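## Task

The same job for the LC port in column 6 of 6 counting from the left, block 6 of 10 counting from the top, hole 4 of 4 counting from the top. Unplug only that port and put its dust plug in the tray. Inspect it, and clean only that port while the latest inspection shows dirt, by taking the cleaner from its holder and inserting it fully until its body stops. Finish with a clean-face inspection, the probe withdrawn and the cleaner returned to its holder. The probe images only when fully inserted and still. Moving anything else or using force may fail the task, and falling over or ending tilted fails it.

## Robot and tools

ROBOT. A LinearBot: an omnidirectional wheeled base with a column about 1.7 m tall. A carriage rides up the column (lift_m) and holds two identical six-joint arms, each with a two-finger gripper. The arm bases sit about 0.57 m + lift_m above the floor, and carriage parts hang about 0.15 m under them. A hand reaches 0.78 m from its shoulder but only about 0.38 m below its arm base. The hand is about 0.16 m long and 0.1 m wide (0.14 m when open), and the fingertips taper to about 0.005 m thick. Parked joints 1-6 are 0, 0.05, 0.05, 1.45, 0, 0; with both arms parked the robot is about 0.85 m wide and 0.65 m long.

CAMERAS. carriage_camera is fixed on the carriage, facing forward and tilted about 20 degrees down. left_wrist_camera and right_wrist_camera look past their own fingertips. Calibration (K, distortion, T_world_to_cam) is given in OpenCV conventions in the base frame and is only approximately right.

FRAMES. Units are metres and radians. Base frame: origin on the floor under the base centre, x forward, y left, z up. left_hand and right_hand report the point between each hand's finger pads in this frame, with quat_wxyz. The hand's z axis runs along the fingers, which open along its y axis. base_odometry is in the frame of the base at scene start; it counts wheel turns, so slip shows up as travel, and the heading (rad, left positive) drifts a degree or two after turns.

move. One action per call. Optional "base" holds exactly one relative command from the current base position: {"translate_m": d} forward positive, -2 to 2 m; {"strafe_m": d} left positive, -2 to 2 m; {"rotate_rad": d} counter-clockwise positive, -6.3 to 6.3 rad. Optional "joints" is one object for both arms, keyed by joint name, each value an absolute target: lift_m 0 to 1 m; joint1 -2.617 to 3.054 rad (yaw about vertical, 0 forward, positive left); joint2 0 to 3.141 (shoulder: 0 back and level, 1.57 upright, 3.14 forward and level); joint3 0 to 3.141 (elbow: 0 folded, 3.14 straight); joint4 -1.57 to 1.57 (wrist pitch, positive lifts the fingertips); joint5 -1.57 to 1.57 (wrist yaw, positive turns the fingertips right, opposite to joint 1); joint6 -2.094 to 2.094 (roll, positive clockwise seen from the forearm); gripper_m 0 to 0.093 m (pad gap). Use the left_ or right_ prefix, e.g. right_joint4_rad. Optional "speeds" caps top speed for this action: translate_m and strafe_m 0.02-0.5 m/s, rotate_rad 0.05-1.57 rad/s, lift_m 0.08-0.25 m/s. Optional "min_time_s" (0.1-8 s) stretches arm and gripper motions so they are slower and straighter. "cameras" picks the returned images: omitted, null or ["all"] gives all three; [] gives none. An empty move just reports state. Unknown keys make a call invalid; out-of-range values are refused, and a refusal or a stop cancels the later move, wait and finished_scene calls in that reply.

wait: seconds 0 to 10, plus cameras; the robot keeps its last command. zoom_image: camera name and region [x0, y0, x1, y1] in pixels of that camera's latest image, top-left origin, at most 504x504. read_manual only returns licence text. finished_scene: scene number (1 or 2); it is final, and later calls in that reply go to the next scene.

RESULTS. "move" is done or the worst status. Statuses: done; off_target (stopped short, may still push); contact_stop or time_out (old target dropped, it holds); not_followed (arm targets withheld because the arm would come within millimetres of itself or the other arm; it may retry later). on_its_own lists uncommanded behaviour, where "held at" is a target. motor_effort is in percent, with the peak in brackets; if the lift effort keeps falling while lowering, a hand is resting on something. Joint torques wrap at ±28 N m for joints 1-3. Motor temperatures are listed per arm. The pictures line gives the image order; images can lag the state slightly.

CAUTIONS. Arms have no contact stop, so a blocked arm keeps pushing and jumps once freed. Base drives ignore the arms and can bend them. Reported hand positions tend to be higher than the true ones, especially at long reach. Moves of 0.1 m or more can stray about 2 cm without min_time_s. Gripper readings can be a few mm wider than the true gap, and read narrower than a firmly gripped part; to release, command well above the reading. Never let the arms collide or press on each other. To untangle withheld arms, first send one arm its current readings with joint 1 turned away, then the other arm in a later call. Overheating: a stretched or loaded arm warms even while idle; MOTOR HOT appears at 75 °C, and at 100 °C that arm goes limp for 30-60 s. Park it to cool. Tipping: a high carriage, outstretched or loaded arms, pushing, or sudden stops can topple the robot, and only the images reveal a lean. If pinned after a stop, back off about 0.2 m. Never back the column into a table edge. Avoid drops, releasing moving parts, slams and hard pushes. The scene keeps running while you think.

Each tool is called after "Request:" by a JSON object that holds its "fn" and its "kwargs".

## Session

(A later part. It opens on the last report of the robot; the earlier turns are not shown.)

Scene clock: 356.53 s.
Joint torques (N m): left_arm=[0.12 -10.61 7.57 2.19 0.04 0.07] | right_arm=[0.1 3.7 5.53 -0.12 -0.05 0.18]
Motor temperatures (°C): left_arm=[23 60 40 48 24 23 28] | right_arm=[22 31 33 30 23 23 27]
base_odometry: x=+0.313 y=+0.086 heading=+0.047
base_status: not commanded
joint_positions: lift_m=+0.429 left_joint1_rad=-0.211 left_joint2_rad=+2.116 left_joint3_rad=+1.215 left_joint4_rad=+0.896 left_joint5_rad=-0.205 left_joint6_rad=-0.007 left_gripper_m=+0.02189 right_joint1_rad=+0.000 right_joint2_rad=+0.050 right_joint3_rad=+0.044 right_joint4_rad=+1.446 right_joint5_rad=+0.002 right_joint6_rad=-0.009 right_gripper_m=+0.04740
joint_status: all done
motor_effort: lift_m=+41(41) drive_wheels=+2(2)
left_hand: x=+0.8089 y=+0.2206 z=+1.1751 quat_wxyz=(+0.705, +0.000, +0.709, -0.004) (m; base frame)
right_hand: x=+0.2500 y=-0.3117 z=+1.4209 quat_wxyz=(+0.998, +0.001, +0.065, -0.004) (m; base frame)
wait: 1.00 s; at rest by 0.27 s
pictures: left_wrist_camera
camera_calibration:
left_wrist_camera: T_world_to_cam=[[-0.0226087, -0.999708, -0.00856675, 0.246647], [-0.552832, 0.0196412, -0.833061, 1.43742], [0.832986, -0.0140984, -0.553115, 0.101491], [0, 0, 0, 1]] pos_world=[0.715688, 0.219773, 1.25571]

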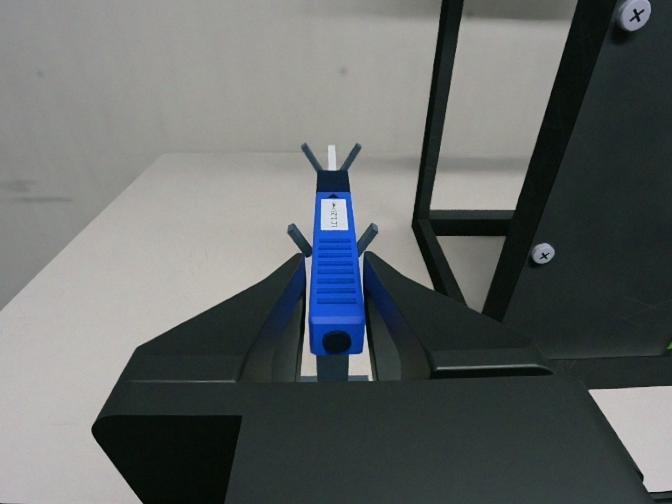

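Request:
{"fn": "move", "kwargs": {"joints": {"left_gripper_m": 0.06}, "min_time_s": 1, "cameras": []}}

Request:
{"fn": "move", "kwargs": {"base": {"translate_m": -0.25}, "speeds": {"translate_m": 0.12}, "cameras": ["left_wrist_camera"]}}

Request:
{"fn": "zoom_image", "kwargs": {"camera": "left_wrist_camera", "region": [240, 60, 440, 260]}}

Request:
{"fn": "move", "kwargs": {"base": {"strafe_m": -0.145}, "joints": {"left_joint1_rad": 0, "left_joint2_rad": 0.05, "left_joint3_rad": 0.05, "left_joint4_rad": 1.45, "left_joint5_rad": 0, "left_joint6_rad": 0, "left_gripper_m": 0.02, "right_joint1_rad": 0.829, "right_joint2_rad": 1.715, "right_joint3_rad": 0.70, "right_joint4_rad": 1.03, "right_joint5_rad": 0.885, "right_joint6_rad": -0.02, "lift_m": 0.399}, "speeds": {"strafe_m": 0.15}, "min_time_s": 3, "cameras": []}}

Request:
{"fn": "wait", "kwargs": {"seconds": 1}}

Scene clock: 358.43 s.
Joint torques (N m): left_arm=[0.08 -10.66 7.57 2.19 0.05 0.08] | right_arm=[0.24 3.67 5.57 -0.14 0 0.14]
Motor temperatures (°C): left_arm=[23 61 40 48 24 23 28] | right_arm=[22 31 33 30 23 23 27]
move: done
base_odometry: x=+0.313 y=+0.086 heading=+0.047
base_status: not commanded
joint_positions: lift_m=+0.429 left_joint1_rad=-0.211 left_joint2_rad=+2.116 left_joint3_rad=+1.215 left_joint4_rad=+0.896 left_joint5_rad=-0.205 left_joint6_rad=-0.007 left_gripper_m=+0.05986 right_joint1_rad=+0.000 right_joint2_rad=+0.050 right_joint3_rad=+0.044 right_joint4_rad=+1.446 right_joint5_rad=+0.002 right_joint6_rad=-0.009 right_gripper_m=+0.04740
joint_status: all done
motor_effort: lift_m=+40(41) drive_wheels=+2(2)
left_hand: x=+0.8089 y=+0.2206 z=+1.1751 quat_wxyz=(+0.705, +0.000, +0.709, -0.004) (m; base frame)
right_hand: x=+0.2500 y=-0.3117 z=+1.4209 quat_wxyz=(+0.998, +0.001, +0.065, -0.004) (m; base frame)
pictures: none
No camera images: "cameras" was empty.

Scene clock: 361.27 s.
Joint torques (N m): left_arm=[0.08 -10.61 7.51 2.19 0.04 0.07] | right_arm=[0.28 3.82 5.91 -0.06 0 0.12]
Motor temperatures (°C): left_arm=[23 62 40 48 24 23 27] | right_arm=[22 31 33 30 23 23 27]
move: done
base_odometry: x=+0.063 y=+0.074 heading=+0.047
base_status: done
joint_positions: lift_m=+0.429 left_joint1_rad=-0.211 left_joint2_rad=+2.116 left_joint3_rad=+1.215 left_joint4_rad=+0.896 left_joint5_rad=-0.205 left_joint6_rad=-0.007 left_gripper_m=+0.05987 right_joint1_rad=+0.000 right_joint2_rad=+0.050 right_joint3_rad=+0.044 right_joint4_rad=+1.445 right_joint5_rad=+0.002 right_joint6_rad=-0.009 right_gripper_m=+0.04740
joint_status: not commanded
motor_effort: lift_m=+41(41) drive_wheels=-3(14)
left_hand: x=+0.8089 y=+0.2206 z=+1.1751 quat_wxyz=(+0.705, +0.000, +0.709, -0.004) (m; base frame)
right_hand: x=+0.2504 y=-0.3117 z=+1.4208 quat_wxyz=(+0.998, +0.001, +0.066, -0.004) (m; base frame)
pictures: left_wrist_camera
camera_calibration:
left_wrist_camera: T_world_to_cam=[[-0.0222483, -0.999716, -0.00856607, 0.246491], [-0.552841, 0.0194413, -0.83306, 1.43747], [0.832989, -0.0137985, -0.553117, 0.101426], [0, 0, 0, 1]] pos_world=[0.715689, 0.219874, 1.25571]

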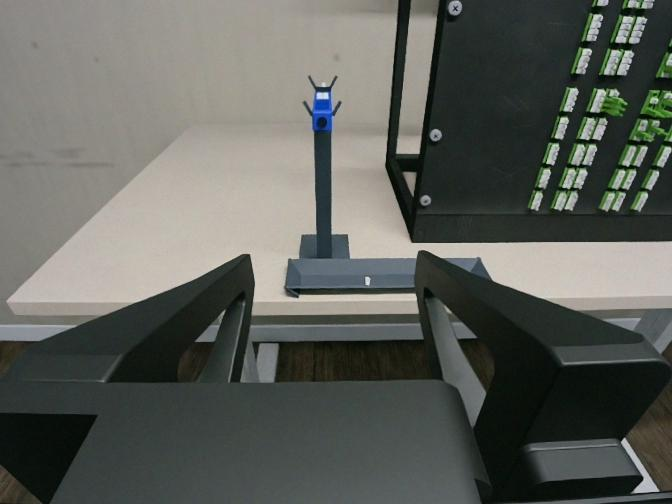

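Scaled by 2.520 from the camera's 672x504 image, which has a finer 960x720 frame.

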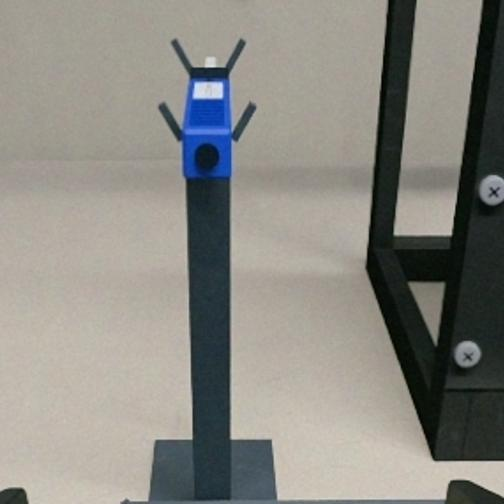

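Scene clock: 364.57 s.
Joint torques (N m): left_arm=[0.64 2.93 4.11 -0.01 0.12 0.06] | right_arm=[0.76 -8.17 9.06 2.45 0.24 -0.06]
Motor temperatures (°C): left_arm=[23 61 40 47 24 23 27] | right_arm=[22 31 33 31 23 23 27]
move: off_target
base_odometry: x=+0.070 y=-0.070 heading=+0.047
base_status: done
joint_positions: lift_m=+0.399 left_joint1_rad=-0.007 left_joint2_rad=+0.060 left_joint3_rad=+0.062 left_joint4_rad=+1.435 left_joint5_rad=-0.011 left_joint6_rad=-0.007 left_gripper_m=+0.02013 right_joint1_rad=+0.824 right_joint2_rad=+1.721 right_joint3_rad=+0.659 right_joint4_rad=+0.982 right_joint5_rad=+0.866 right_joint6_rad=-0.009 right_gripper_m=+0.04740
joint_status: right_joint4_rad off_target (ended at +0.982, target +1.030); the others done
motor_effort: lift_m=+40(42) drive_wheels=-3(10)
left_hand: x=+0.2508 y=+0.3131 z=+1.3947 quat_wxyz=(+0.998, -0.006, +0.067, -0.007) (m; base frame)
right_hand: x=+0.5952 y=-0.0951 z=+1.1364 quat_wxyz=(+0.687, -0.010, +0.725, -0.039) (m; base frame)
pictures: none
No camera images: "cameras" was empty.

Scene clock: 365.57 s.
Joint torques (N m): left_arm=[0.66 2.93 4.15 -0.01 0.11 0.06] | right_arm=[0.58 -8.23 8.96 2.43 0.24 -0.03]
Motor temperatures (°C): left_arm=[23 60 40 46 24 23 27] | right_arm=[22 31 34 31 23 23 27]
base_odometry: x=+0.070 y=-0.070 heading=+0.047
base_status: done
joint_positions: lift_m=+0.399 left_joint1_rad=-0.007 left_joint2_rad=+0.060 left_joint3_rad=+0.062 left_joint4_rad=+1.436 left_joint5_rad=-0.011 left_joint6_rad=-0.007 left_gripper_m=+0.02013 right_joint1_rad=+0.824 right_joint2_rad=+1.721 right_joint3_rad=+0.659 right_joint4_rad=+0.982 right_joint5_rad=+0.868 right_joint6_rad=-0.009 right_gripper_m=+0.04740
joint_status: right_joint4_rad off_target (ended at +0.982, target +1.030); the others done
motor_effort: lift_m=+40(42) drive_wheels=-3(10)
left_hand: x=+0.2506 y=+0.3130 z=+1.3947 quat_wxyz=(+0.998, -0.005, +0.067, -0.007) (m; base frame)
right_hand: x=+0.5952 y=-0.0953 z=+1.1365 quat_wxyz=(+0.688, -0.009, +0.725, -0.040) (m; base frame)
wait: 1.00 s; at rest by 0.27 s
pictures: carriage_camera, left_wrist_camera, right_wrist_camera
camera_calibration:
carriage_camera: T_world_to_cam=[[-0.0363689, -0.998764, -0.033866, 0.0549064], [-0.390446, 0.0453962, -0.919506, 1.31468], [0.919907, -0.0202185, -0.391615, 0.436792], [0, 0, 0, 1]] pos_world=[0.113502, 0.00398818, 1.38177]
left_wrist_camera: T_world_to_cam=[[-0.000454171, -0.999974, -0.00715073, 0.320918], [0.75534, 0.00434306, -0.655318, 0.738983], [0.655333, -0.00569886, 0.755319, -1.09361], [0, 0, 0, 1]] pos_world=[0.158638, 0.311468, 1.31258]
right_wrist_camera: T_world_to_cam=[[-0.0321089, -0.999474, 0.00455634, -0.072451], [-0.666699, 0.0180215, -0.74511, 1.24523], [0.744635, -0.0269624, -0.666927, 0.434831], [0, 0, 0, 1]] pos_world=[0.504079, -0.0831298, 1.21817]

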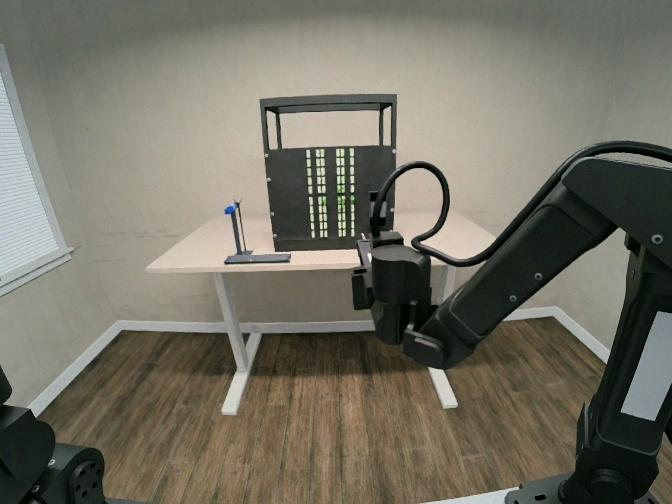

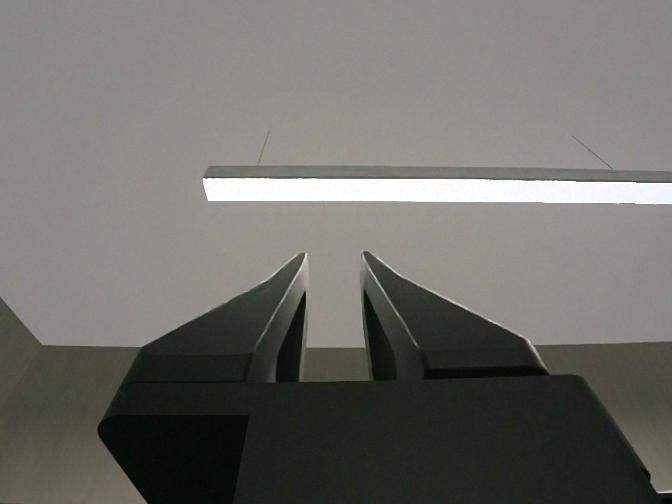

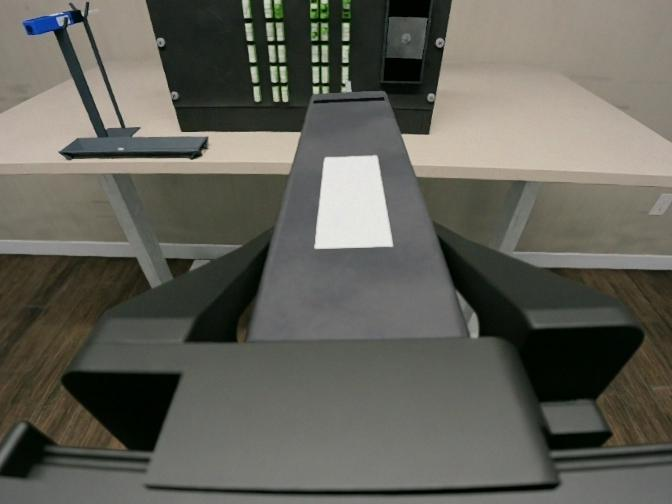

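Request:
{"fn": "move", "kwargs": {"joints": {"right_joint1_rad": 0.832, "right_joint3_rad": 0.72, "right_joint4_rad": 1.057, "right_joint5_rad": 0.898}, "min_time_s": 1.5, "cameras": []}}

Request:
{"fn": "move", "kwargs": {"base": {"translate_m": 0.25}, "speeds": {"translate_m": 0.12}, "cameras": []}}

Request:
{"fn": "wait", "kwargs": {"seconds": 1, "cameras": ["right_wrist_camera"]}}

Request:
{"fn": "zoom_image", "kwargs": {"camera": "right_wrist_camera", "region": [320, 30, 380, 90]}}

Scene clock: 385.63 s.
Joint torques (N m): left_arm=[0.64 2.95 4.16 -0.02 0.11 0.05] | right_arm=[0.8 -8.24 9.42 2.58 0.22 -0.02]
Motor temperatures (°C): left_arm=[23 52 38 41 24 23 27] | right_arm=[22 32 36 37 23 23 27]
move: off_target
base_odometry: x=+0.070 y=-0.070 heading=+0.047
base_status: not commanded
joint_positions: lift_m=+0.399 left_joint1_rad=-0.007 left_joint2_rad=+0.060 left_joint3_rad=+0.061 left_joint4_rad=+1.436 left_joint5_rad=-0.010 left_joint6_rad=-0.007 left_gripper_m=+0.02013 right_joint1_rad=+0.827 right_joint2_rad=+1.721 right_joint3_rad=+0.679 right_joint4_rad=+0.991 right_joint5_rad=+0.881 right_joint6_rad=-0.009 right_gripper_m=+0.04740
joint_status: right_joint4_rad off_target (ended at +0.991, target +1.057); the others done
motor_effort: lift_m=+40(41) drive_wheels=-4(4)
left_hand: x=+0.2507 y=+0.3129 z=+1.3946 quat_wxyz=(+0.998, -0.005, +0.067, -0.007) (m; base frame)
right_hand: x=+0.5972 y=-0.0937 z=+1.1453 quat_wxyz=(+0.695, +0.002, +0.718, -0.036) (m; base frame)
pictures: none
No camera images: "cameras" was empty.

Scene clock: 388.57 s.
Joint torques (N m): left_arm=[0.66 2.97 4.15 -0.1 0.1 0.05] | right_arm=[0.72 -8.21 9.24 2.57 0.16 -0.01]
Motor temperatures (°C): left_arm=[23 51 37 41 24 23 27] | right_arm=[22 33 36 37 23 23 27]
move: done
base_odometry: x=+0.319 y=-0.059 heading=+0.047
base_status: done
joint_positions: lift_m=+0.399 left_joint1_rad=-0.007 left_joint2_rad=+0.060 left_joint3_rad=+0.061 left_joint4_rad=+1.443 left_joint5_rad=-0.010 left_joint6_rad=-0.007 left_gripper_m=+0.02013 right_joint1_rad=+0.829 right_joint2_rad=+1.721 right_joint3_rad=+0.679 right_joint4_rad=+0.995 right_joint5_rad=+0.884 right_joint6_rad=-0.010 right_gripper_m=+0.04740
joint_status: not commanded
motor_effort: lift_m=+40(41) drive_wheels=-6(12)
left_hand: x=+0.2490 y=+0.3129 z=+1.3948 quat_wxyz=(+0.998, -0.005, +0.063, -0.007) (m; base frame)
right_hand: x=+0.5966 y=-0.0932 z=+1.1460 quat_wxyz=(+0.696, +0.003, +0.718, -0.035) (m; base frame)
pictures: none
No camera images: "cameras" was empty.

Scene clock: 389.57 s.
Joint torques (N m): left_arm=[0.68 2.92 4.16 -0.09 0.11 0.06] | right_arm=[0.65 -8.18 9.2 2.57 0.2 -0.01]
Motor temperatures (°C): left_arm=[23 51 37 41 24 23 27] | right_arm=[22 33 36 37 23 23 27]
base_odometry: x=+0.319 y=-0.059 heading=+0.047
base_status: done
joint_positions: lift_m=+0.399 left_joint1_rad=-0.007 left_joint2_rad=+0.060 left_joint3_rad=+0.061 left_joint4_rad=+1.443 left_joint5_rad=-0.010 left_joint6_rad=-0.007 left_gripper_m=+0.02013 right_joint1_rad=+0.829 right_joint2_rad=+1.721 right_joint3_rad=+0.679 right_joint4_rad=+0.995 right_joint5_rad=+0.884 right_joint6_rad=-0.010 right_gripper_m=+0.04740
joint_status: not commanded
motor_effort: lift_m=+40(41) drive_wheels=-6(12)
left_hand: x=+0.2490 y=+0.3129 z=+1.3948 quat_wxyz=(+0.998, -0.005, +0.063, -0.007) (m; base frame)
right_hand: x=+0.5966 y=-0.0932 z=+1.1460 quat_wxyz=(+0.696, +0.003, +0.718, -0.035) (m; base frame)
wait: 1.00 s; at rest by 0.27 s
pictures: right_wrist_camera
camera_calibration:
right_wrist_camera: T_world_to_cam=[[-0.0433235, -0.998881, -0.0189832, -0.0366881], [-0.64924, 0.0425907, -0.75939, 1.2614], [0.759349, -0.0205748, -0.650359, 0.412955], [0, 0, 0, 1]] pos_world=[0.503784, -0.0818743, 1.22576]

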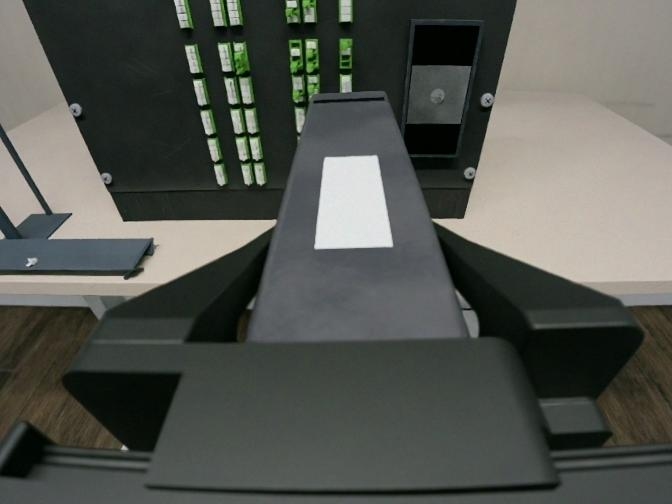

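Scaled by 8.400 from the camera's 672x504 image, which has a finer 960x720 frame.

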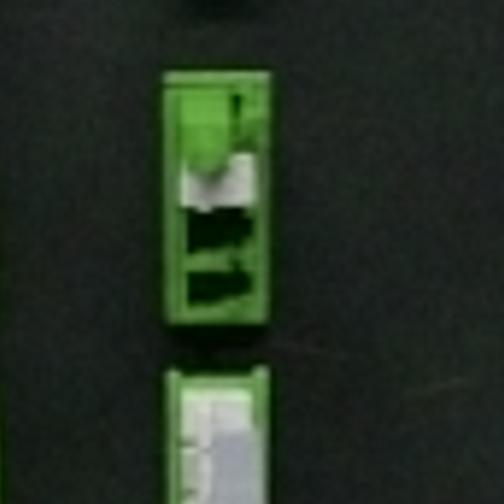

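Request:
{"fn": "move", "kwargs": {"base": {"translate_m": 0.05}, "joints": {"right_joint4_rad": 1.075}, "speeds": {"translate_m": 0.05}, "cameras": []}}

Request:
{"fn": "wait", "kwargs": {"seconds": 1, "cameras": ["right_wrist_camera"]}}

Request:
{"fn": "zoom_image", "kwargs": {"camera": "right_wrist_camera", "region": [320, 30, 380, 90]}}

Scene clock: 391.37 s.
Joint torques (N m): left_arm=[0.59 3.07 4.19 -0.12 0.1 0.06] | right_arm=[0.49 -8.21 9.33 2.52 0.11 0]
Motor temperatures (°C): left_arm=[23 51 37 40 24 23 27] | right_arm=[22 33 36 38 23 23 27]
move: off_target
base_odometry: x=+0.369 y=-0.057 heading=+0.046
base_status: done
joint_positions: lift_m=+0.399 left_joint1_rad=-0.007 left_joint2_rad=+0.059 left_joint3_rad=+0.061 left_joint4_rad=+1.443 left_joint5_rad=-0.009 left_joint6_rad=-0.007 left_gripper_m=+0.02013 right_joint1_rad=+0.831 right_joint2_rad=+1.721 right_joint3_rad=+0.679 right_joint4_rad=+1.011 right_joint5_rad=+0.887 right_joint6_rad=-0.010 right_gripper_m=+0.04740
joint_status: right_joint4_rad off_target (ended at +1.011, target +1.075)
motor_effort: lift_m=+40(41) drive_wheels=-6(13)
left_hand: x=+0.2485 y=+0.3128 z=+1.3949 quat_wxyz=(+0.998, -0.005, +0.062, -0.007) (m; base frame)
right_hand: x=+0.5964 y=-0.0932 z=+1.1491 quat_wxyz=(+0.700, +0.008, +0.714, -0.032) (m; base frame)
pictures: none
No camera images: "cameras" was empty.

Scene clock: 392.37 s.
Joint torques (N m): left_arm=[0.68 3 4.21 -0.1 0.09 0.06] | right_arm=[0.66 -8.25 9.11 2.57 0.2 0.04]
Motor temperatures (°C): left_arm=[23 50 37 40 24 23 27] | right_arm=[22 33 36 38 23 23 27]
base_odometry: x=+0.369 y=-0.057 heading=+0.046
base_status: done
joint_positions: lift_m=+0.399 left_joint1_rad=-0.007 left_joint2_rad=+0.059 left_joint3_rad=+0.061 left_joint4_rad=+1.443 left_joint5_rad=-0.009 left_joint6_rad=-0.007 left_gripper_m=+0.02013 right_joint1_rad=+0.831 right_joint2_rad=+1.721 right_joint3_rad=+0.679 right_joint4_rad=+1.011 right_joint5_rad=+0.887 right_joint6_rad=-0.010 right_gripper_m=+0.04740
joint_status: right_joint4_rad off_target (ended at +1.011, target +1.075)
motor_effort: lift_m=+40(41) drive_wheels=-5(13)
left_hand: x=+0.2485 y=+0.3128 z=+1.3949 quat_wxyz=(+0.998, -0.005, +0.062, -0.007) (m; base frame)
right_hand: x=+0.5964 y=-0.0932 z=+1.1491 quat_wxyz=(+0.700, +0.008, +0.714, -0.032) (m; base frame)
wait: 1.00 s; at rest by 0.27 s
pictures: right_wrist_camera
camera_calibration:
right_wrist_camera: T_world_to_cam=[[-0.044596, -0.998501, -0.0317427, -0.0210721], [-0.640465, 0.0529616, -0.766159, 1.2671], [0.766692, -0.0138376, -0.641866, 0.401618], [0, 0, 0, 1]] pos_world=[0.502675, -0.0825906, 1.22792]

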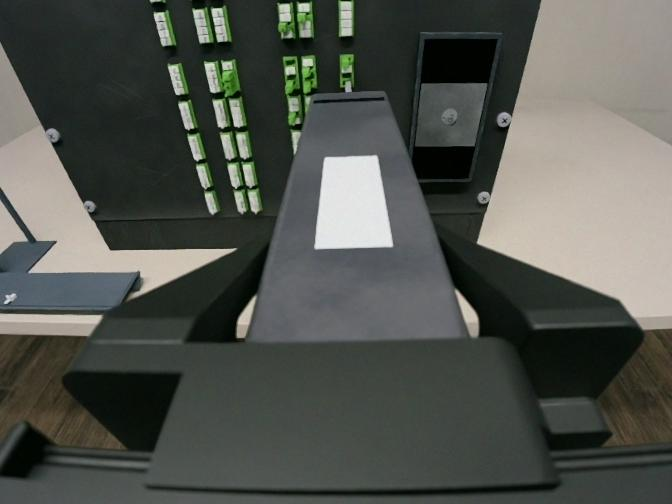

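Scaled by 8.400 from the camera's 672x504 image, which has a finer 960x720 frame.

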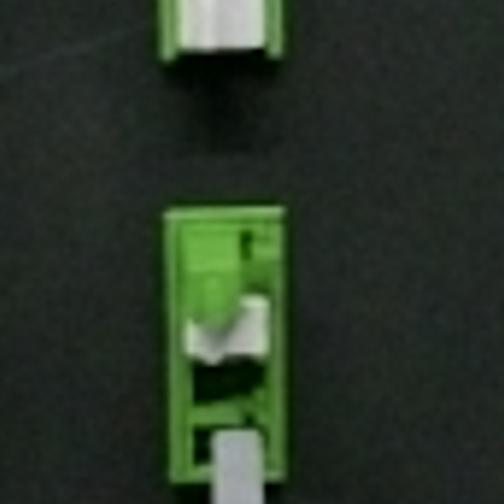

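Request:
{"fn": "move", "kwargs": {"base": {"rotate_rad": 0.0025}, "joints": {"right_joint4_rad": 1.06}, "speeds": {"rotate_rad": 0.05}, "cameras": []}}

Request:
{"fn": "move", "kwargs": {"base": {"translate_m": 0.01}, "speeds": {"translate_m": 0.02}, "cameras": []}}

Request:
{"fn": "wait", "kwargs": {"seconds": 1, "cameras": ["right_wrist_camera"]}}

Request:
{"fn": "zoom_image", "kwargs": {"camera": "right_wrist_camera", "region": [335, 60, 365, 90]}}

Scene clock: 393.17 s.
Joint torques (N m): left_arm=[0.58 3.06 4.16 -0.11 0.09 0.06] | right_arm=[0.61 -8.34 9.06 2.4 0.11 -0.04]
Motor temperatures (°C): left_arm=[23 50 37 40 24 23 27] | right_arm=[22 33 36 38 23 23 27]
move: off_target
base_odometry: x=+0.369 y=-0.057 heading=+0.048
base_status: done
joint_positions: lift_m=+0.399 left_joint1_rad=-0.007 left_joint2_rad=+0.059 left_joint3_rad=+0.061 left_joint4_rad=+1.444 left_joint5_rad=-0.009 left_joint6_rad=-0.007 left_gripper_m=+0.02013 right_joint1_rad=+0.831 right_joint2_rad=+1.721 right_joint3_rad=+0.679 right_joint4_rad=+1.011 right_joint5_rad=+0.887 right_joint6_rad=-0.010 right_gripper_m=+0.04740
joint_status: right_joint4_rad off_target (ended at +1.011, target +1.060)
motor_effort: lift_m=+40(41) drive_wheels=-6(8)
left_hand: x=+0.2483 y=+0.3127 z=+1.3949 quat_wxyz=(+0.998, -0.004, +0.062, -0.007) (m; base frame)
right_hand: x=+0.5964 y=-0.0931 z=+1.1490 quat_wxyz=(+0.700, +0.008, +0.714, -0.032) (m; base frame)
pictures: none
No camera images: "cameras" was empty.

Scene clock: 394.03 s.
Joint torques (N m): left_arm=[0.55 3.07 4.18 -0.13 0.06 0.05] | right_arm=[0.42 -8.14 9.25 2.46 0.1 -0.06]
Motor temperatures (°C): left_arm=[23 50 37 40 24 23 27] | right_arm=[22 33 36 38 23 23 27]
move: done
base_odometry: x=+0.379 y=-0.057 heading=+0.048
base_status: done
joint_positions: lift_m=+0.399 left_joint1_rad=-0.006 left_joint2_rad=+0.059 left_joint3_rad=+0.061 left_joint4_rad=+1.446 left_joint5_rad=-0.008 left_joint6_rad=-0.007 left_gripper_m=+0.02013 right_joint1_rad=+0.831 right_joint2_rad=+1.721 right_joint3_rad=+0.679 right_joint4_rad=+1.010 right_joint5_rad=+0.888 right_joint6_rad=-0.010 right_gripper_m=+0.04740
joint_status: not commanded
motor_effort: lift_m=+40(41) drive_wheels=-6(12)
left_hand: x=+0.2479 y=+0.3126 z=+1.3949 quat_wxyz=(+0.998, -0.004, +0.061, -0.006) (m; base frame)
right_hand: x=+0.5963 y=-0.0931 z=+1.1488 quat_wxyz=(+0.699, +0.008, +0.714, -0.032) (m; base frame)
pictures: none
No camera images: "cameras" was empty.

Scene clock: 395.03 s.
Joint torques (N m): left_arm=[0.57 3.02 4.16 -0.14 0.08 0.07] | right_arm=[0.32 -8.25 9.05 2.42 0.13 0]
Motor temperatures (°C): left_arm=[23 50 37 40 24 23 27] | right_arm=[22 33 36 38 23 23 27]
base_odometry: x=+0.379 y=-0.057 heading=+0.048
base_status: done
joint_positions: lift_m=+0.399 left_joint1_rad=-0.006 left_joint2_rad=+0.059 left_joint3_rad=+0.061 left_joint4_rad=+1.446 left_joint5_rad=-0.008 left_joint6_rad=-0.007 left_gripper_m=+0.02013 right_joint1_rad=+0.831 right_joint2_rad=+1.721 right_joint3_rad=+0.679 right_joint4_rad=+1.010 right_joint5_rad=+0.888 right_joint6_rad=-0.010 right_gripper_m=+0.04740
joint_status: not commanded
motor_effort: lift_m=+40(41) drive_wheels=-5(12)
left_hand: x=+0.2479 y=+0.3126 z=+1.3949 quat_wxyz=(+0.998, -0.004, +0.061, -0.006) (m; base frame)
right_hand: x=+0.5963 y=-0.0931 z=+1.1488 quat_wxyz=(+0.699, +0.008, +0.714, -0.032) (m; base frame)
wait: 1.00 s; at rest by 0.27 s
pictures: right_wrist_camera
camera_calibration:
right_wrist_camera: T_world_to_cam=[[-0.0453998, -0.99849, -0.0309343, -0.0215637], [-0.640974, 0.0528675, -0.76574, 1.26675], [0.766219, -0.0149364, -0.642406, 0.402361], [0, 0, 0, 1]] pos_world=[0.502678, -0.0824912, 1.22781]

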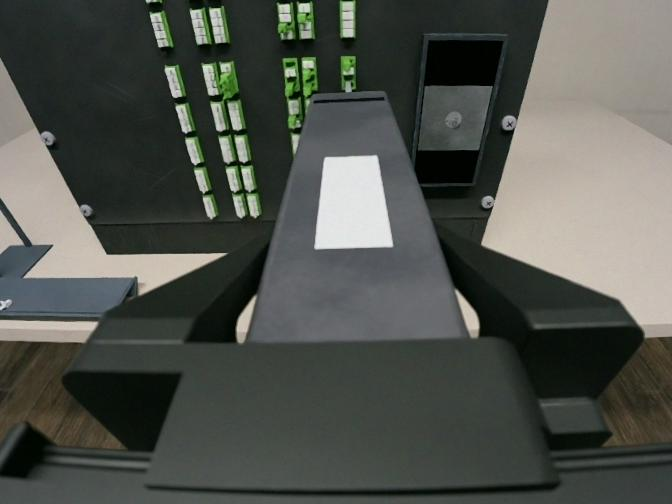

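Scaled by 16.800 from the camera's 672x504 image, which has a finer 960x720 frame.

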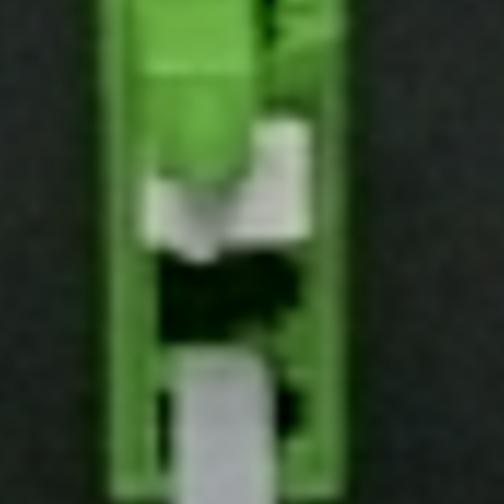

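Request:
{"fn": "move", "kwargs": {"base": {"translate_m": 0.0055}, "joints": {"lift_m": 0.3962}, "speeds": {"translate_m": 0.02, "lift_m": 0.08}, "cameras": []}}

Request:
{"fn": "wait", "kwargs": {"seconds": 1.2, "cameras": ["right_wrist_camera"]}}

Request:
{"fn": "zoom_image", "kwargs": {"camera": "right_wrist_camera", "region": [335, 60, 365, 90]}}

Scene clock: 396.10 s.
Joint torques (N m): left_arm=[0.44 3.26 4.16 -0.17 0.08 0.06] | right_arm=[0.47 -8.14 8.88 2.44 0.09 -0.02]
Motor temperatures (°C): left_arm=[23 50 37 40 24 23 27] | right_arm=[22 33 36 38 23 23 27]
move: done
base_odometry: x=+0.385 y=-0.057 heading=+0.047
base_status: done
joint_positions: lift_m=+0.396 left_joint1_rad=-0.006 left_joint2_rad=+0.056 left_joint3_rad=+0.061 left_joint4_rad=+1.446 left_joint5_rad=-0.007 left_joint6_rad=-0.007 left_gripper_m=+0.02013 right_joint1_rad=+0.831 right_joint2_rad=+1.722 right_joint3_rad=+0.682 right_joint4_rad=+1.008 right_joint5_rad=+0.889 right_joint6_rad=-0.010 right_gripper_m=+0.04740
joint_status: all done
motor_effort: lift_m=+41(41) drive_wheels=-5(11)
left_hand: x=+0.2473 y=+0.3125 z=+1.3919 quat_wxyz=(+0.998, -0.004, +0.060, -0.006) (m; base frame)
right_hand: x=+0.5966 y=-0.0927 z=+1.1462 quat_wxyz=(+0.699, +0.008, +0.714, -0.032) (m; base frame)
pictures: none
No camera images: "cameras" was empty.

Scene clock: 397.30 s.
Joint torques (N m): left_arm=[0.51 3.25 4.26 -0.14 0.06 0.07] | right_arm=[0.27 -8.28 8.83 2.48 0.06 -0.04]
Motor temperatures (°C): left_arm=[23 49 37 40 24 23 27] | right_arm=[22 33 36 38 23 23 27]
base_odometry: x=+0.385 y=-0.057 heading=+0.047
base_status: done
joint_positions: lift_m=+0.396 left_joint1_rad=-0.006 left_joint2_rad=+0.056 left_joint3_rad=+0.061 left_joint4_rad=+1.446 left_joint5_rad=-0.007 left_joint6_rad=-0.007 left_gripper_m=+0.02013 right_joint1_rad=+0.831 right_joint2_rad=+1.722 right_joint3_rad=+0.682 right_joint4_rad=+1.008 right_joint5_rad=+0.889 right_joint6_rad=-0.010 right_gripper_m=+0.04740
joint_status: all done
motor_effort: lift_m=+41(41) drive_wheels=+1(11)
left_hand: x=+0.2473 y=+0.3124 z=+1.3919 quat_wxyz=(+0.998, -0.003, +0.060, -0.006) (m; base frame)
right_hand: x=+0.5966 y=-0.0927 z=+1.1462 quat_wxyz=(+0.699, +0.008, +0.714, -0.032) (m; base frame)
wait: 1.20 s; at rest by 0.27 s
pictures: right_wrist_camera
camera_calibration:
right_wrist_camera: T_world_to_cam=[[-0.0454057, -0.99851, -0.030269, -0.0218444], [-0.641412, 0.05237, -0.765407, 1.26469], [0.765852, -0.0153389, -0.642834, 0.401144], [0, 0, 0, 1]] pos_world=[0.502978, -0.0818905, 1.22521]

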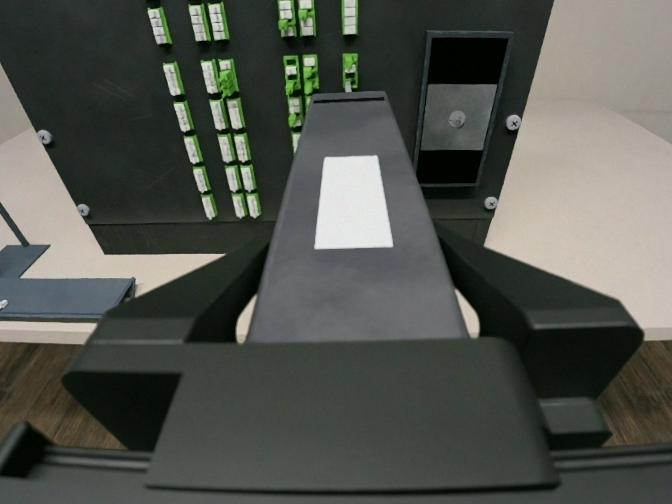

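Scaled by 16.800 from the camera's 672x504 image, which has a finer 960x720 frame.

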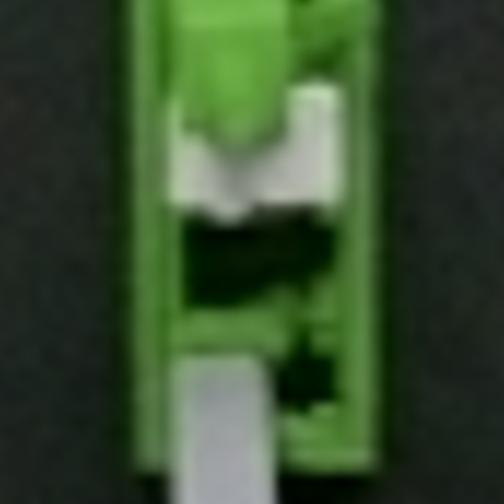

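Request:
{"fn": "move", "kwargs": {"base": {"translate_m": 0.0015}, "speeds": {"translate_m": 0.02}, "cameras": []}}

Request:
{"fn": "wait", "kwargs": {"seconds": 1.2, "cameras": ["right_wrist_camera"]}}

Request:
{"fn": "zoom_image", "kwargs": {"camera": "right_wrist_camera", "region": [335, 60, 365, 90]}}

Scene clock: 398.23 s.
Joint torques (N m): left_arm=[0.58 3.26 4.29 -0.16 0.08 0.05] | right_arm=[0.35 -8.39 9.09 2.42 -0.01 -0.01]
Motor temperatures (°C): left_arm=[23 49 37 39 24 23 27] | right_arm=[22 34 36 38 23 23 27]
move: done
base_odometry: x=+0.386 y=-0.057 heading=+0.047
base_status: done
joint_positions: lift_m=+0.396 left_joint1_rad=-0.006 left_joint2_rad=+0.056 left_joint3_rad=+0.061 left_joint4_rad=+1.448 left_joint5_rad=-0.007 left_joint6_rad=-0.007 left_gripper_m=+0.02013 right_joint1_rad=+0.832 right_joint2_rad=+1.722 right_joint3_rad=+0.682 right_joint4_rad=+1.008 right_joint5_rad=+0.893 right_joint6_rad=-0.010 right_gripper_m=+0.04740
joint_status: not commanded
motor_effort: lift_m=+41(41) drive_wheels=+1(9)
left_hand: x=+0.2468 y=+0.3124 z=+1.3920 quat_wxyz=(+0.998, -0.003, +0.059, -0.006) (m; base frame)
right_hand: x=+0.5964 y=-0.0931 z=+1.1462 quat_wxyz=(+0.699, +0.009, +0.714, -0.034) (m; base frame)
pictures: none
No camera images: "cameras" was empty.

Scene clock: 399.43 s.
Joint torques (N m): left_arm=[0.49 3.28 4.26 -0.17 0.04 0.06] | right_arm=[0.35 -8.12 8.87 2.48 0.06 -0.02]
Motor temperatures (°C): left_arm=[23 49 37 39 24 23 27] | right_arm=[22 34 36 38 23 23 27]
base_odometry: x=+0.386 y=-0.057 heading=+0.047
base_status: done
joint_positions: lift_m=+0.396 left_joint1_rad=-0.006 left_joint2_rad=+0.056 left_joint3_rad=+0.061 left_joint4_rad=+1.448 left_joint5_rad=-0.007 left_joint6_rad=-0.007 left_gripper_m=+0.02013 right_joint1_rad=+0.832 right_joint2_rad=+1.722 right_joint3_rad=+0.682 right_joint4_rad=+1.008 right_joint5_rad=+0.893 right_joint6_rad=-0.010 right_gripper_m=+0.04740
joint_status: not commanded
motor_effort: lift_m=+41(41) drive_wheels=+1(9)
left_hand: x=+0.2468 y=+0.3124 z=+1.3920 quat_wxyz=(+0.998, -0.003, +0.059, -0.006) (m; base frame)
right_hand: x=+0.5964 y=-0.0932 z=+1.1462 quat_wxyz=(+0.699, +0.009, +0.714, -0.034) (m; base frame)
wait: 1.20 s; at rest by 0.27 s
pictures: right_wrist_camera
camera_calibration:
right_wrist_camera: T_world_to_cam=[[-0.049239, -0.99833, -0.0301994, -0.0201983], [-0.641113, 0.0547765, -0.765489, 1.26479], [0.765866, -0.0183307, -0.642739, 0.400842], [0, 0, 0, 1]] pos_world=[0.502887, -0.0820976, 1.22521]

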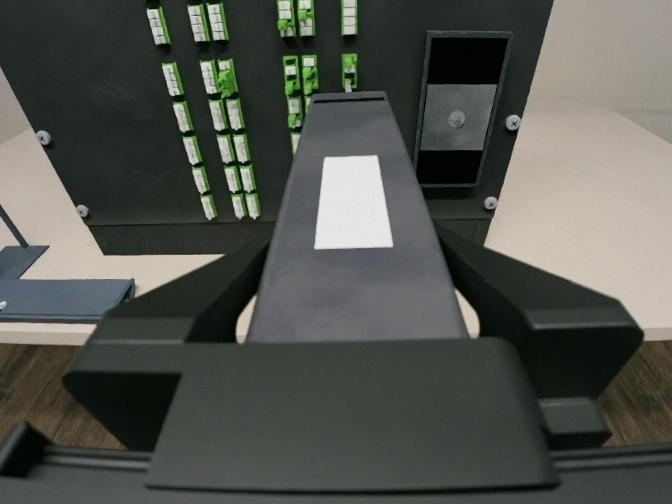

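Scaled by 16.800 from the camera's 672x504 image, which has a finer 960x720 frame.

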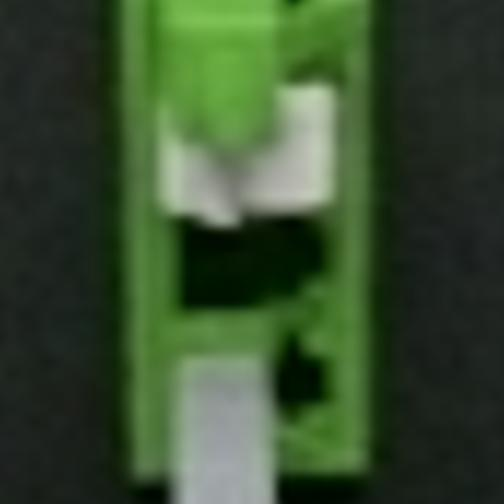

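Request:
{"fn": "move", "kwargs": {"base": {"translate_m": 0.0015}, "speeds": {"translate_m": 0.02}, "cameras": []}}

Request:
{"fn": "wait", "kwargs": {"seconds": 1.2, "cameras": ["right_wrist_camera"]}}

Request:
{"fn": "zoom_image", "kwargs": {"camera": "right_wrist_camera", "region": [335, 60, 365, 90]}}

Scene clock: 400.50 s.
Joint torques (N m): left_arm=[0.53 3.21 4.15 -0.16 0.06 0.06] | right_arm=[0.58 -8.46 8.9 2.43 0.09 -0.08]
Motor temperatures (°C): left_arm=[23 49 37 39 24 23 27] | right_arm=[22 34 37 38 23 23 27]
move: done
base_odometry: x=+0.388 y=-0.057 heading=+0.047
base_status: done
joint_positions: lift_m=+0.396 left_joint1_rad=-0.006 left_joint2_rad=+0.056 left_joint3_rad=+0.061 left_joint4_rad=+1.448 left_joint5_rad=-0.006 left_joint6_rad=-0.007 left_gripper_m=+0.02013 right_joint1_rad=+0.832 right_joint2_rad=+1.722 right_joint3_rad=+0.682 right_joint4_rad=+1.008 right_joint5_rad=+0.893 right_joint6_rad=-0.010 right_gripper_m=+0.04740
joint_status: not commanded
motor_effort: lift_m=+40(41) drive_wheels=+1(9)
left_hand: x=+0.2467 y=+0.3123 z=+1.3920 quat_wxyz=(+0.998, -0.003, +0.059, -0.006) (m; base frame)
right_hand: x=+0.5963 y=-0.0931 z=+1.1462 quat_wxyz=(+0.699, +0.009, +0.714, -0.034) (m; base frame)
pictures: none
No camera images: "cameras" was empty.

Scene clock: 401.70 s.
Joint torques (N m): left_arm=[0.53 3.25 4.22 -0.17 0.06 0.06] | right_arm=[0.01 -8.4 8.96 2.45 0.07 -0.02]
Motor temperatures (°C): left_arm=[23 49 36 39 24 23 27] | right_arm=[22 34 37 38 23 23 27]
base_odometry: x=+0.388 y=-0.057 heading=+0.047
base_status: done
joint_positions: lift_m=+0.396 left_joint1_rad=-0.006 left_joint2_rad=+0.056 left_joint3_rad=+0.061 left_joint4_rad=+1.448 left_joint5_rad=-0.006 left_joint6_rad=-0.007 left_gripper_m=+0.02013 right_joint1_rad=+0.832 right_joint2_rad=+1.722 right_joint3_rad=+0.682 right_joint4_rad=+1.008 right_joint5_rad=+0.893 right_joint6_rad=-0.010 right_gripper_m=+0.04740
joint_status: not commanded
motor_effort: lift_m=+40(41) drive_wheels=-4(9)
left_hand: x=+0.2467 y=+0.3123 z=+1.3920 quat_wxyz=(+0.998, -0.003, +0.059, -0.006) (m; base frame)
right_hand: x=+0.5963 y=-0.0931 z=+1.1462 quat_wxyz=(+0.699, +0.009, +0.714, -0.034) (m; base frame)
wait: 1.20 s; at rest by 0.27 s
pictures: right_wrist_camera
camera_calibration:
right_wrist_camera: T_world_to_cam=[[-0.049239, -0.99833, -0.0301994, -0.0201034], [-0.641113, 0.0547765, -0.765489, 1.26472], [0.765866, -0.0183307, -0.642739, 0.40092], [0, 0, 0, 1]] pos_world=[0.502787, -0.0819976, 1.22521]

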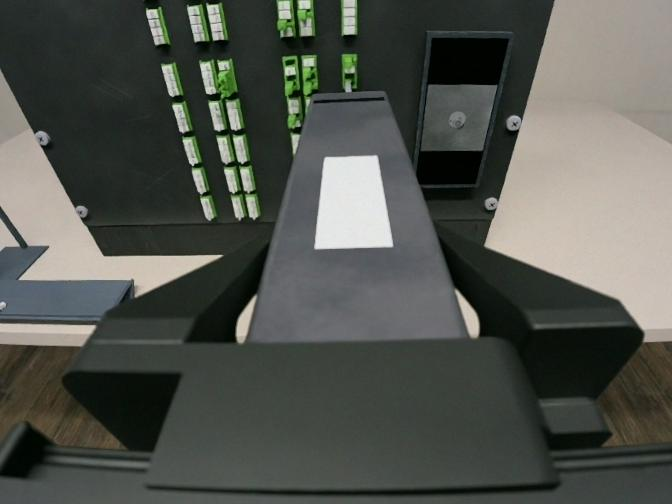

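Scaled by 16.800 from the camera's 672x504 image, which has a finer 960x720 frame.

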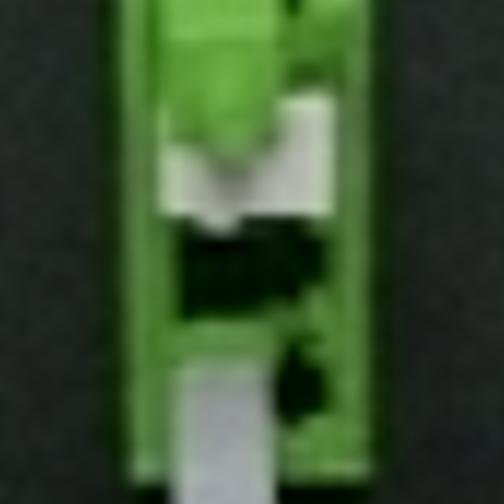

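Request:
{"fn": "move", "kwargs": {"base": {"translate_m": 0.003}, "joints": {"right_joint1_rad": 0.825, "right_joint5_rad": 0.885}, "speeds": {"translate_m": 0.02}, "cameras": []}}

Request:
{"fn": "move", "kwargs": {"base": {"translate_m": 0.002}, "speeds": {"translate_m": 0.02}, "cameras": []}}

Request:
{"fn": "wait", "kwargs": {"seconds": 1, "cameras": ["right_wrist_camera"]}}

Request:
{"fn": "zoom_image", "kwargs": {"camera": "right_wrist_camera", "region": [335, 60, 365, 90]}}

Scene clock: 402.90 s.
Joint torques (N m): left_arm=[0.51 3.3 4.26 -0.2 0.06 0.05] | right_arm=[-0.18 -8.34 8.98 2.46 -0.05 -0.05]
Motor temperatures (°C): left_arm=[23 48 36 39 24 23 27] | right_arm=[22 34 37 38 23 23 27]
move: done
base_odometry: x=+0.391 y=-0.057 heading=+0.046
base_status: done
joint_positions: lift_m=+0.396 left_joint1_rad=-0.006 left_joint2_rad=+0.056 left_joint3_rad=+0.061 left_joint4_rad=+1.451 left_joint5_rad=-0.006 left_joint6_rad=-0.007 left_gripper_m=+0.02013 right_joint1_rad=+0.831 right_joint2_rad=+1.722 right_joint3_rad=+0.682 right_joint4_rad=+1.008 right_joint5_rad=+0.885 right_joint6_rad=-0.010 right_gripper_m=+0.04740
joint_status: all done
motor_effort: lift_m=+41(41) drive_wheels=-4(10)
left_hand: x=+0.2462 y=+0.3123 z=+1.3921 quat_wxyz=(+0.998, -0.003, +0.058, -0.006) (m; base frame)
right_hand: x=+0.5968 y=-0.0923 z=+1.1462 quat_wxyz=(+0.699, +0.007, +0.714, -0.031) (m; base frame)
pictures: none
No camera images: "cameras" was empty.

Scene clock: 403.53 s.
Joint torques (N m): left_arm=[0.51 3.21 4.21 -0.16 0.06 0.05] | right_arm=[-0.35 -8.4 8.95 2.5 0 -0.03]
Motor temperatures (°C): left_arm=[23 48 36 39 24 23 27] | right_arm=[22 34 37 38 23 23 27]
move: done
base_odometry: x=+0.393 y=-0.057 heading=+0.046
base_status: done
joint_positions: lift_m=+0.396 left_joint1_rad=-0.006 left_joint2_rad=+0.056 left_joint3_rad=+0.061 left_joint4_rad=+1.451 left_joint5_rad=-0.006 left_joint6_rad=-0.007 left_gripper_m=+0.02013 right_joint1_rad=+0.831 right_joint2_rad=+1.722 right_joint3_rad=+0.682 right_joint4_rad=+1.008 right_joint5_rad=+0.885 right_joint6_rad=-0.010 right_gripper_m=+0.04740
joint_status: not commanded
motor_effort: lift_m=+41(41) drive_wheels=+0(7)
left_hand: x=+0.2462 y=+0.3123 z=+1.3921 quat_wxyz=(+0.998, -0.003, +0.058, -0.006) (m; base frame)
right_hand: x=+0.5968 y=-0.0923 z=+1.1462 quat_wxyz=(+0.699, +0.007, +0.714, -0.031) (m; base frame)
pictures: none
No camera images: "cameras" was empty.

Scene clock: 404.53 s.
Joint torques (N m): left_arm=[0.49 3.23 4.19 -0.21 0.06 0.06] | right_arm=[0.1 -8.24 9.13 2.4 -0.05 -0.04]
Motor temperatures (°C): left_arm=[23 48 36 39 24 23 27] | right_arm=[22 34 37 38 23 23 27]
base_odometry: x=+0.393 y=-0.057 heading=+0.046
base_status: done
joint_positions: lift_m=+0.396 left_joint1_rad=-0.006 left_joint2_rad=+0.056 left_joint3_rad=+0.061 left_joint4_rad=+1.451 left_joint5_rad=-0.006 left_joint6_rad=-0.007 left_gripper_m=+0.02013 right_joint1_rad=+0.831 right_joint2_rad=+1.722 right_joint3_rad=+0.682 right_joint4_rad=+1.008 right_joint5_rad=+0.885 right_joint6_rad=-0.010 right_gripper_m=+0.04740
joint_status: not commanded
motor_effort: lift_m=+40(41) drive_wheels=+1(7)
left_hand: x=+0.2462 y=+0.3123 z=+1.3921 quat_wxyz=(+0.998, -0.003, +0.058, -0.006) (m; base frame)
right_hand: x=+0.5968 y=-0.0923 z=+1.1462 quat_wxyz=(+0.699, +0.007, +0.714, -0.031) (m; base frame)
wait: 1.00 s; at rest by 0.27 s
pictures: right_wrist_camera
camera_calibration:
right_wrist_camera: T_world_to_cam=[[-0.0423477, -0.998642, -0.0303401, -0.0232956], [-0.641593, 0.0504603, -0.765383, 1.26464], [0.765875, -0.0129462, -0.642859, 0.401147], [0, 0, 0, 1]] pos_world=[0.503171, -0.0818848, 1.22511]

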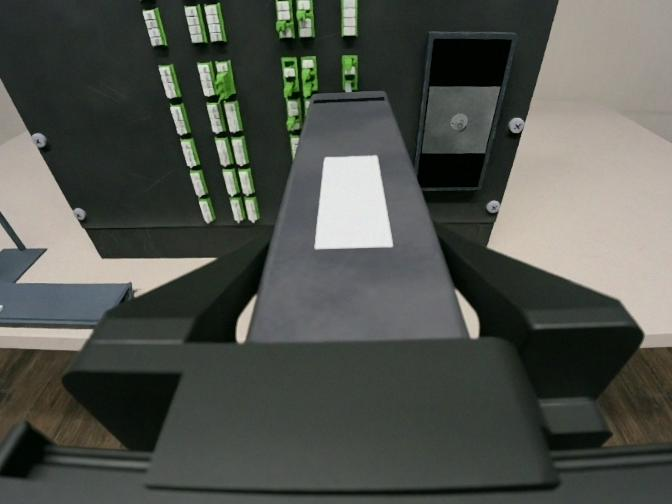

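Scaled by 16.800 from the camera's 672x504 image, which has a finer 960x720 frame.

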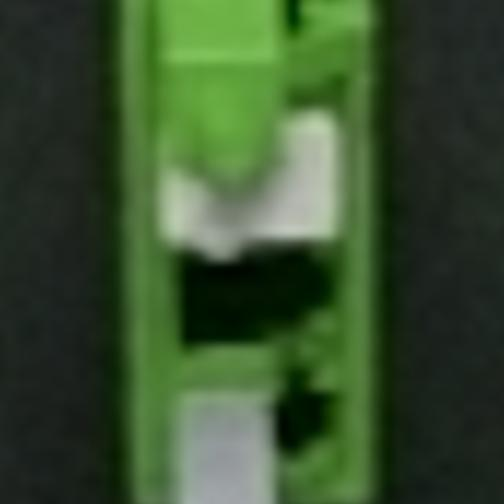

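Request:
{"fn": "move", "kwargs": {"base": {"translate_m": 0.003}, "joints": {"lift_m": 0.3952}, "speeds": {"translate_m": 0.02, "lift_m": 0.08}, "cameras": []}}

Request:
{"fn": "wait", "kwargs": {"seconds": 0.6, "cameras": []}}

Request:
{"fn": "move", "kwargs": {"base": {"translate_m": 0.0025}, "joints": {"lift_m": 0.3942}, "speeds": {"translate_m": 0.02, "lift_m": 0.08}, "cameras": []}}

Request:
{"fn": "wait", "kwargs": {"seconds": 1, "cameras": ["right_wrist_camera"]}}

Scene clock: 405.57 s.
Joint torques (N m): left_arm=[0.57 3.34 4.33 -0.19 0.05 0.05] | right_arm=[-0.29 -8.68 8.8 2.4 0.01 -0.03]
Motor temperatures (°C): left_arm=[23 48 36 39 24 23 27] | right_arm=[22 35 37 38 23 23 27]
move: done
base_odometry: x=+0.396 y=-0.057 heading=+0.046
base_status: done
joint_positions: lift_m=+0.395 left_joint1_rad=-0.006 left_joint2_rad=+0.055 left_joint3_rad=+0.059 left_joint4_rad=+1.451 left_joint5_rad=-0.006 left_joint6_rad=-0.007 left_gripper_m=+0.02013 right_joint1_rad=+0.831 right_joint2_rad=+1.722 right_joint3_rad=+0.682 right_joint4_rad=+1.010 right_joint5_rad=+0.886 right_joint6_rad=-0.010 right_gripper_m=+0.04740
joint_status: all done
motor_effort: lift_m=+40(42) drive_wheels=+0(10)
left_hand: x=+0.2461 y=+0.3123 z=+1.3907 quat_wxyz=(+0.998, -0.003, +0.058, -0.006) (m; base frame)
right_hand: x=+0.5968 y=-0.0923 z=+1.1454 quat_wxyz=(+0.700, +0.008, +0.714, -0.031) (m; base frame)
pictures: none
No camera images: "cameras" was empty.

Scene clock: 406.17 s.
Joint torques (N m): left_arm=[0.49 3.28 4.31 -0.21 0.06 0.05] | right_arm=[-0.32 -8.39 8.88 2.47 0 -0.04]
Motor temperatures (°C): left_arm=[23 48 36 39 24 23 27] | right_arm=[22 35 37 38 23 23 27]
base_odometry: x=+0.396 y=-0.057 heading=+0.046
base_status: done
joint_positions: lift_m=+0.395 left_joint1_rad=-0.006 left_joint2_rad=+0.055 left_joint3_rad=+0.059 left_joint4_rad=+1.451 left_joint5_rad=-0.006 left_joint6_rad=-0.007 left_gripper_m=+0.02013 right_joint1_rad=+0.831 right_joint2_rad=+1.722 right_joint3_rad=+0.682 right_joint4_rad=+1.010 right_joint5_rad=+0.886 right_joint6_rad=-0.010 right_gripper_m=+0.04740
joint_status: all done
motor_effort: lift_m=+40(42) drive_wheels=+0(10)
left_hand: x=+0.2461 y=+0.3123 z=+1.3907 quat_wxyz=(+0.998, -0.003, +0.058, -0.006) (m; base frame)
right_hand: x=+0.5968 y=-0.0923 z=+1.1454 quat_wxyz=(+0.700, +0.008, +0.714, -0.031) (m; base frame)
wait: 0.60 s; at rest by 0.27 s
pictures: none
No camera images: "cameras" was empty.

Scene clock: 406.80 s.
Joint torques (N m): left_arm=[0.47 3.34 4.42 -0.21 0.05 0.06] | right_arm=[-0.28 -8.68 8.77 2.43 -0.05 -0.08]
Motor temperatures (°C): left_arm=[23 48 36 39 24 23 27] | right_arm=[22 35 37 38 23 23 27]
move: done
base_odometry: x=+0.398 y=-0.057 heading=+0.046
base_status: done
joint_positions: lift_m=+0.394 left_joint1_rad=-0.006 left_joint2_rad=+0.055 left_joint3_rad=+0.058 left_joint4_rad=+1.453 left_joint5_rad=-0.006 left_joint6_rad=-0.007 left_gripper_m=+0.02013 right_joint1_rad=+0.831 right_joint2_rad=+1.723 right_joint3_rad=+0.684 right_joint4_rad=+1.011 right_joint5_rad=+0.886 right_joint6_rad=-0.010 right_gripper_m=+0.04740
joint_status: all done
motor_effort: lift_m=+40(42) drive_wheels=+0(9)
left_hand: x=+0.2457 y=+0.3123 z=+1.3895 quat_wxyz=(+0.998, -0.003, +0.057, -0.006) (m; base frame)
right_hand: x=+0.5971 y=-0.0922 z=+1.1450 quat_wxyz=(+0.700, +0.009, +0.713, -0.031) (m; base frame)
pictures: none
No camera images: "cameras" was empty.

Scene clock: 407.80 s.
Joint torques (N m): left_arm=[0.57 3.41 4.42 -0.22 0.06 0.06] | right_arm=[-0.17 -8.59 8.46 2.41 0.05 -0.02]
Motor temperatures (°C): left_arm=[23 48 36 39 24 23 27] | right_arm=[22 35 37 38 23 23 27]
base_odometry: x=+0.398 y=-0.057 heading=+0.046
base_status: done
joint_positions: lift_m=+0.394 left_joint1_rad=-0.006 left_joint2_rad=+0.055 left_joint3_rad=+0.058 left_joint4_rad=+1.453 left_joint5_rad=-0.006 left_joint6_rad=-0.007 left_gripper_m=+0.02013 right_joint1_rad=+0.831 right_joint2_rad=+1.723 right_joint3_rad=+0.684 right_joint4_rad=+1.011 right_joint5_rad=+0.886 right_joint6_rad=-0.010 right_gripper_m=+0.04740
joint_status: all done
motor_effort: lift_m=+40(42) drive_wheels=+0(9)
left_hand: x=+0.2457 y=+0.3123 z=+1.3895 quat_wxyz=(+0.998, -0.003, +0.057, -0.006) (m; base frame)
right_hand: x=+0.5971 y=-0.0922 z=+1.1450 quat_wxyz=(+0.700, +0.009, +0.713, -0.030) (m; base frame)
wait: 1.00 s; at rest by 0.27 s
pictures: right_wrist_camera
camera_calibration:
right_wrist_camera: T_world_to_cam=[[-0.0433918, -0.998495, -0.0335444, -0.0188769], [-0.639381, 0.0535538, -0.767023, 1.26487], [0.767665, -0.0118348, -0.640742, 0.396843], [0, 0, 0, 1]] pos_world=[0.503271, -0.0818904, 1.22382]

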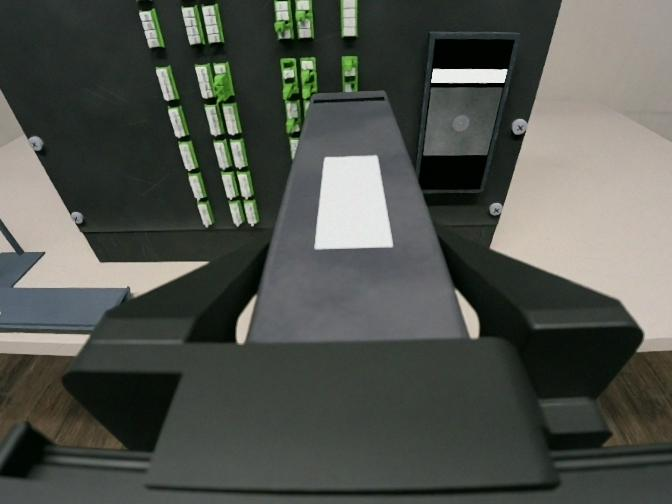

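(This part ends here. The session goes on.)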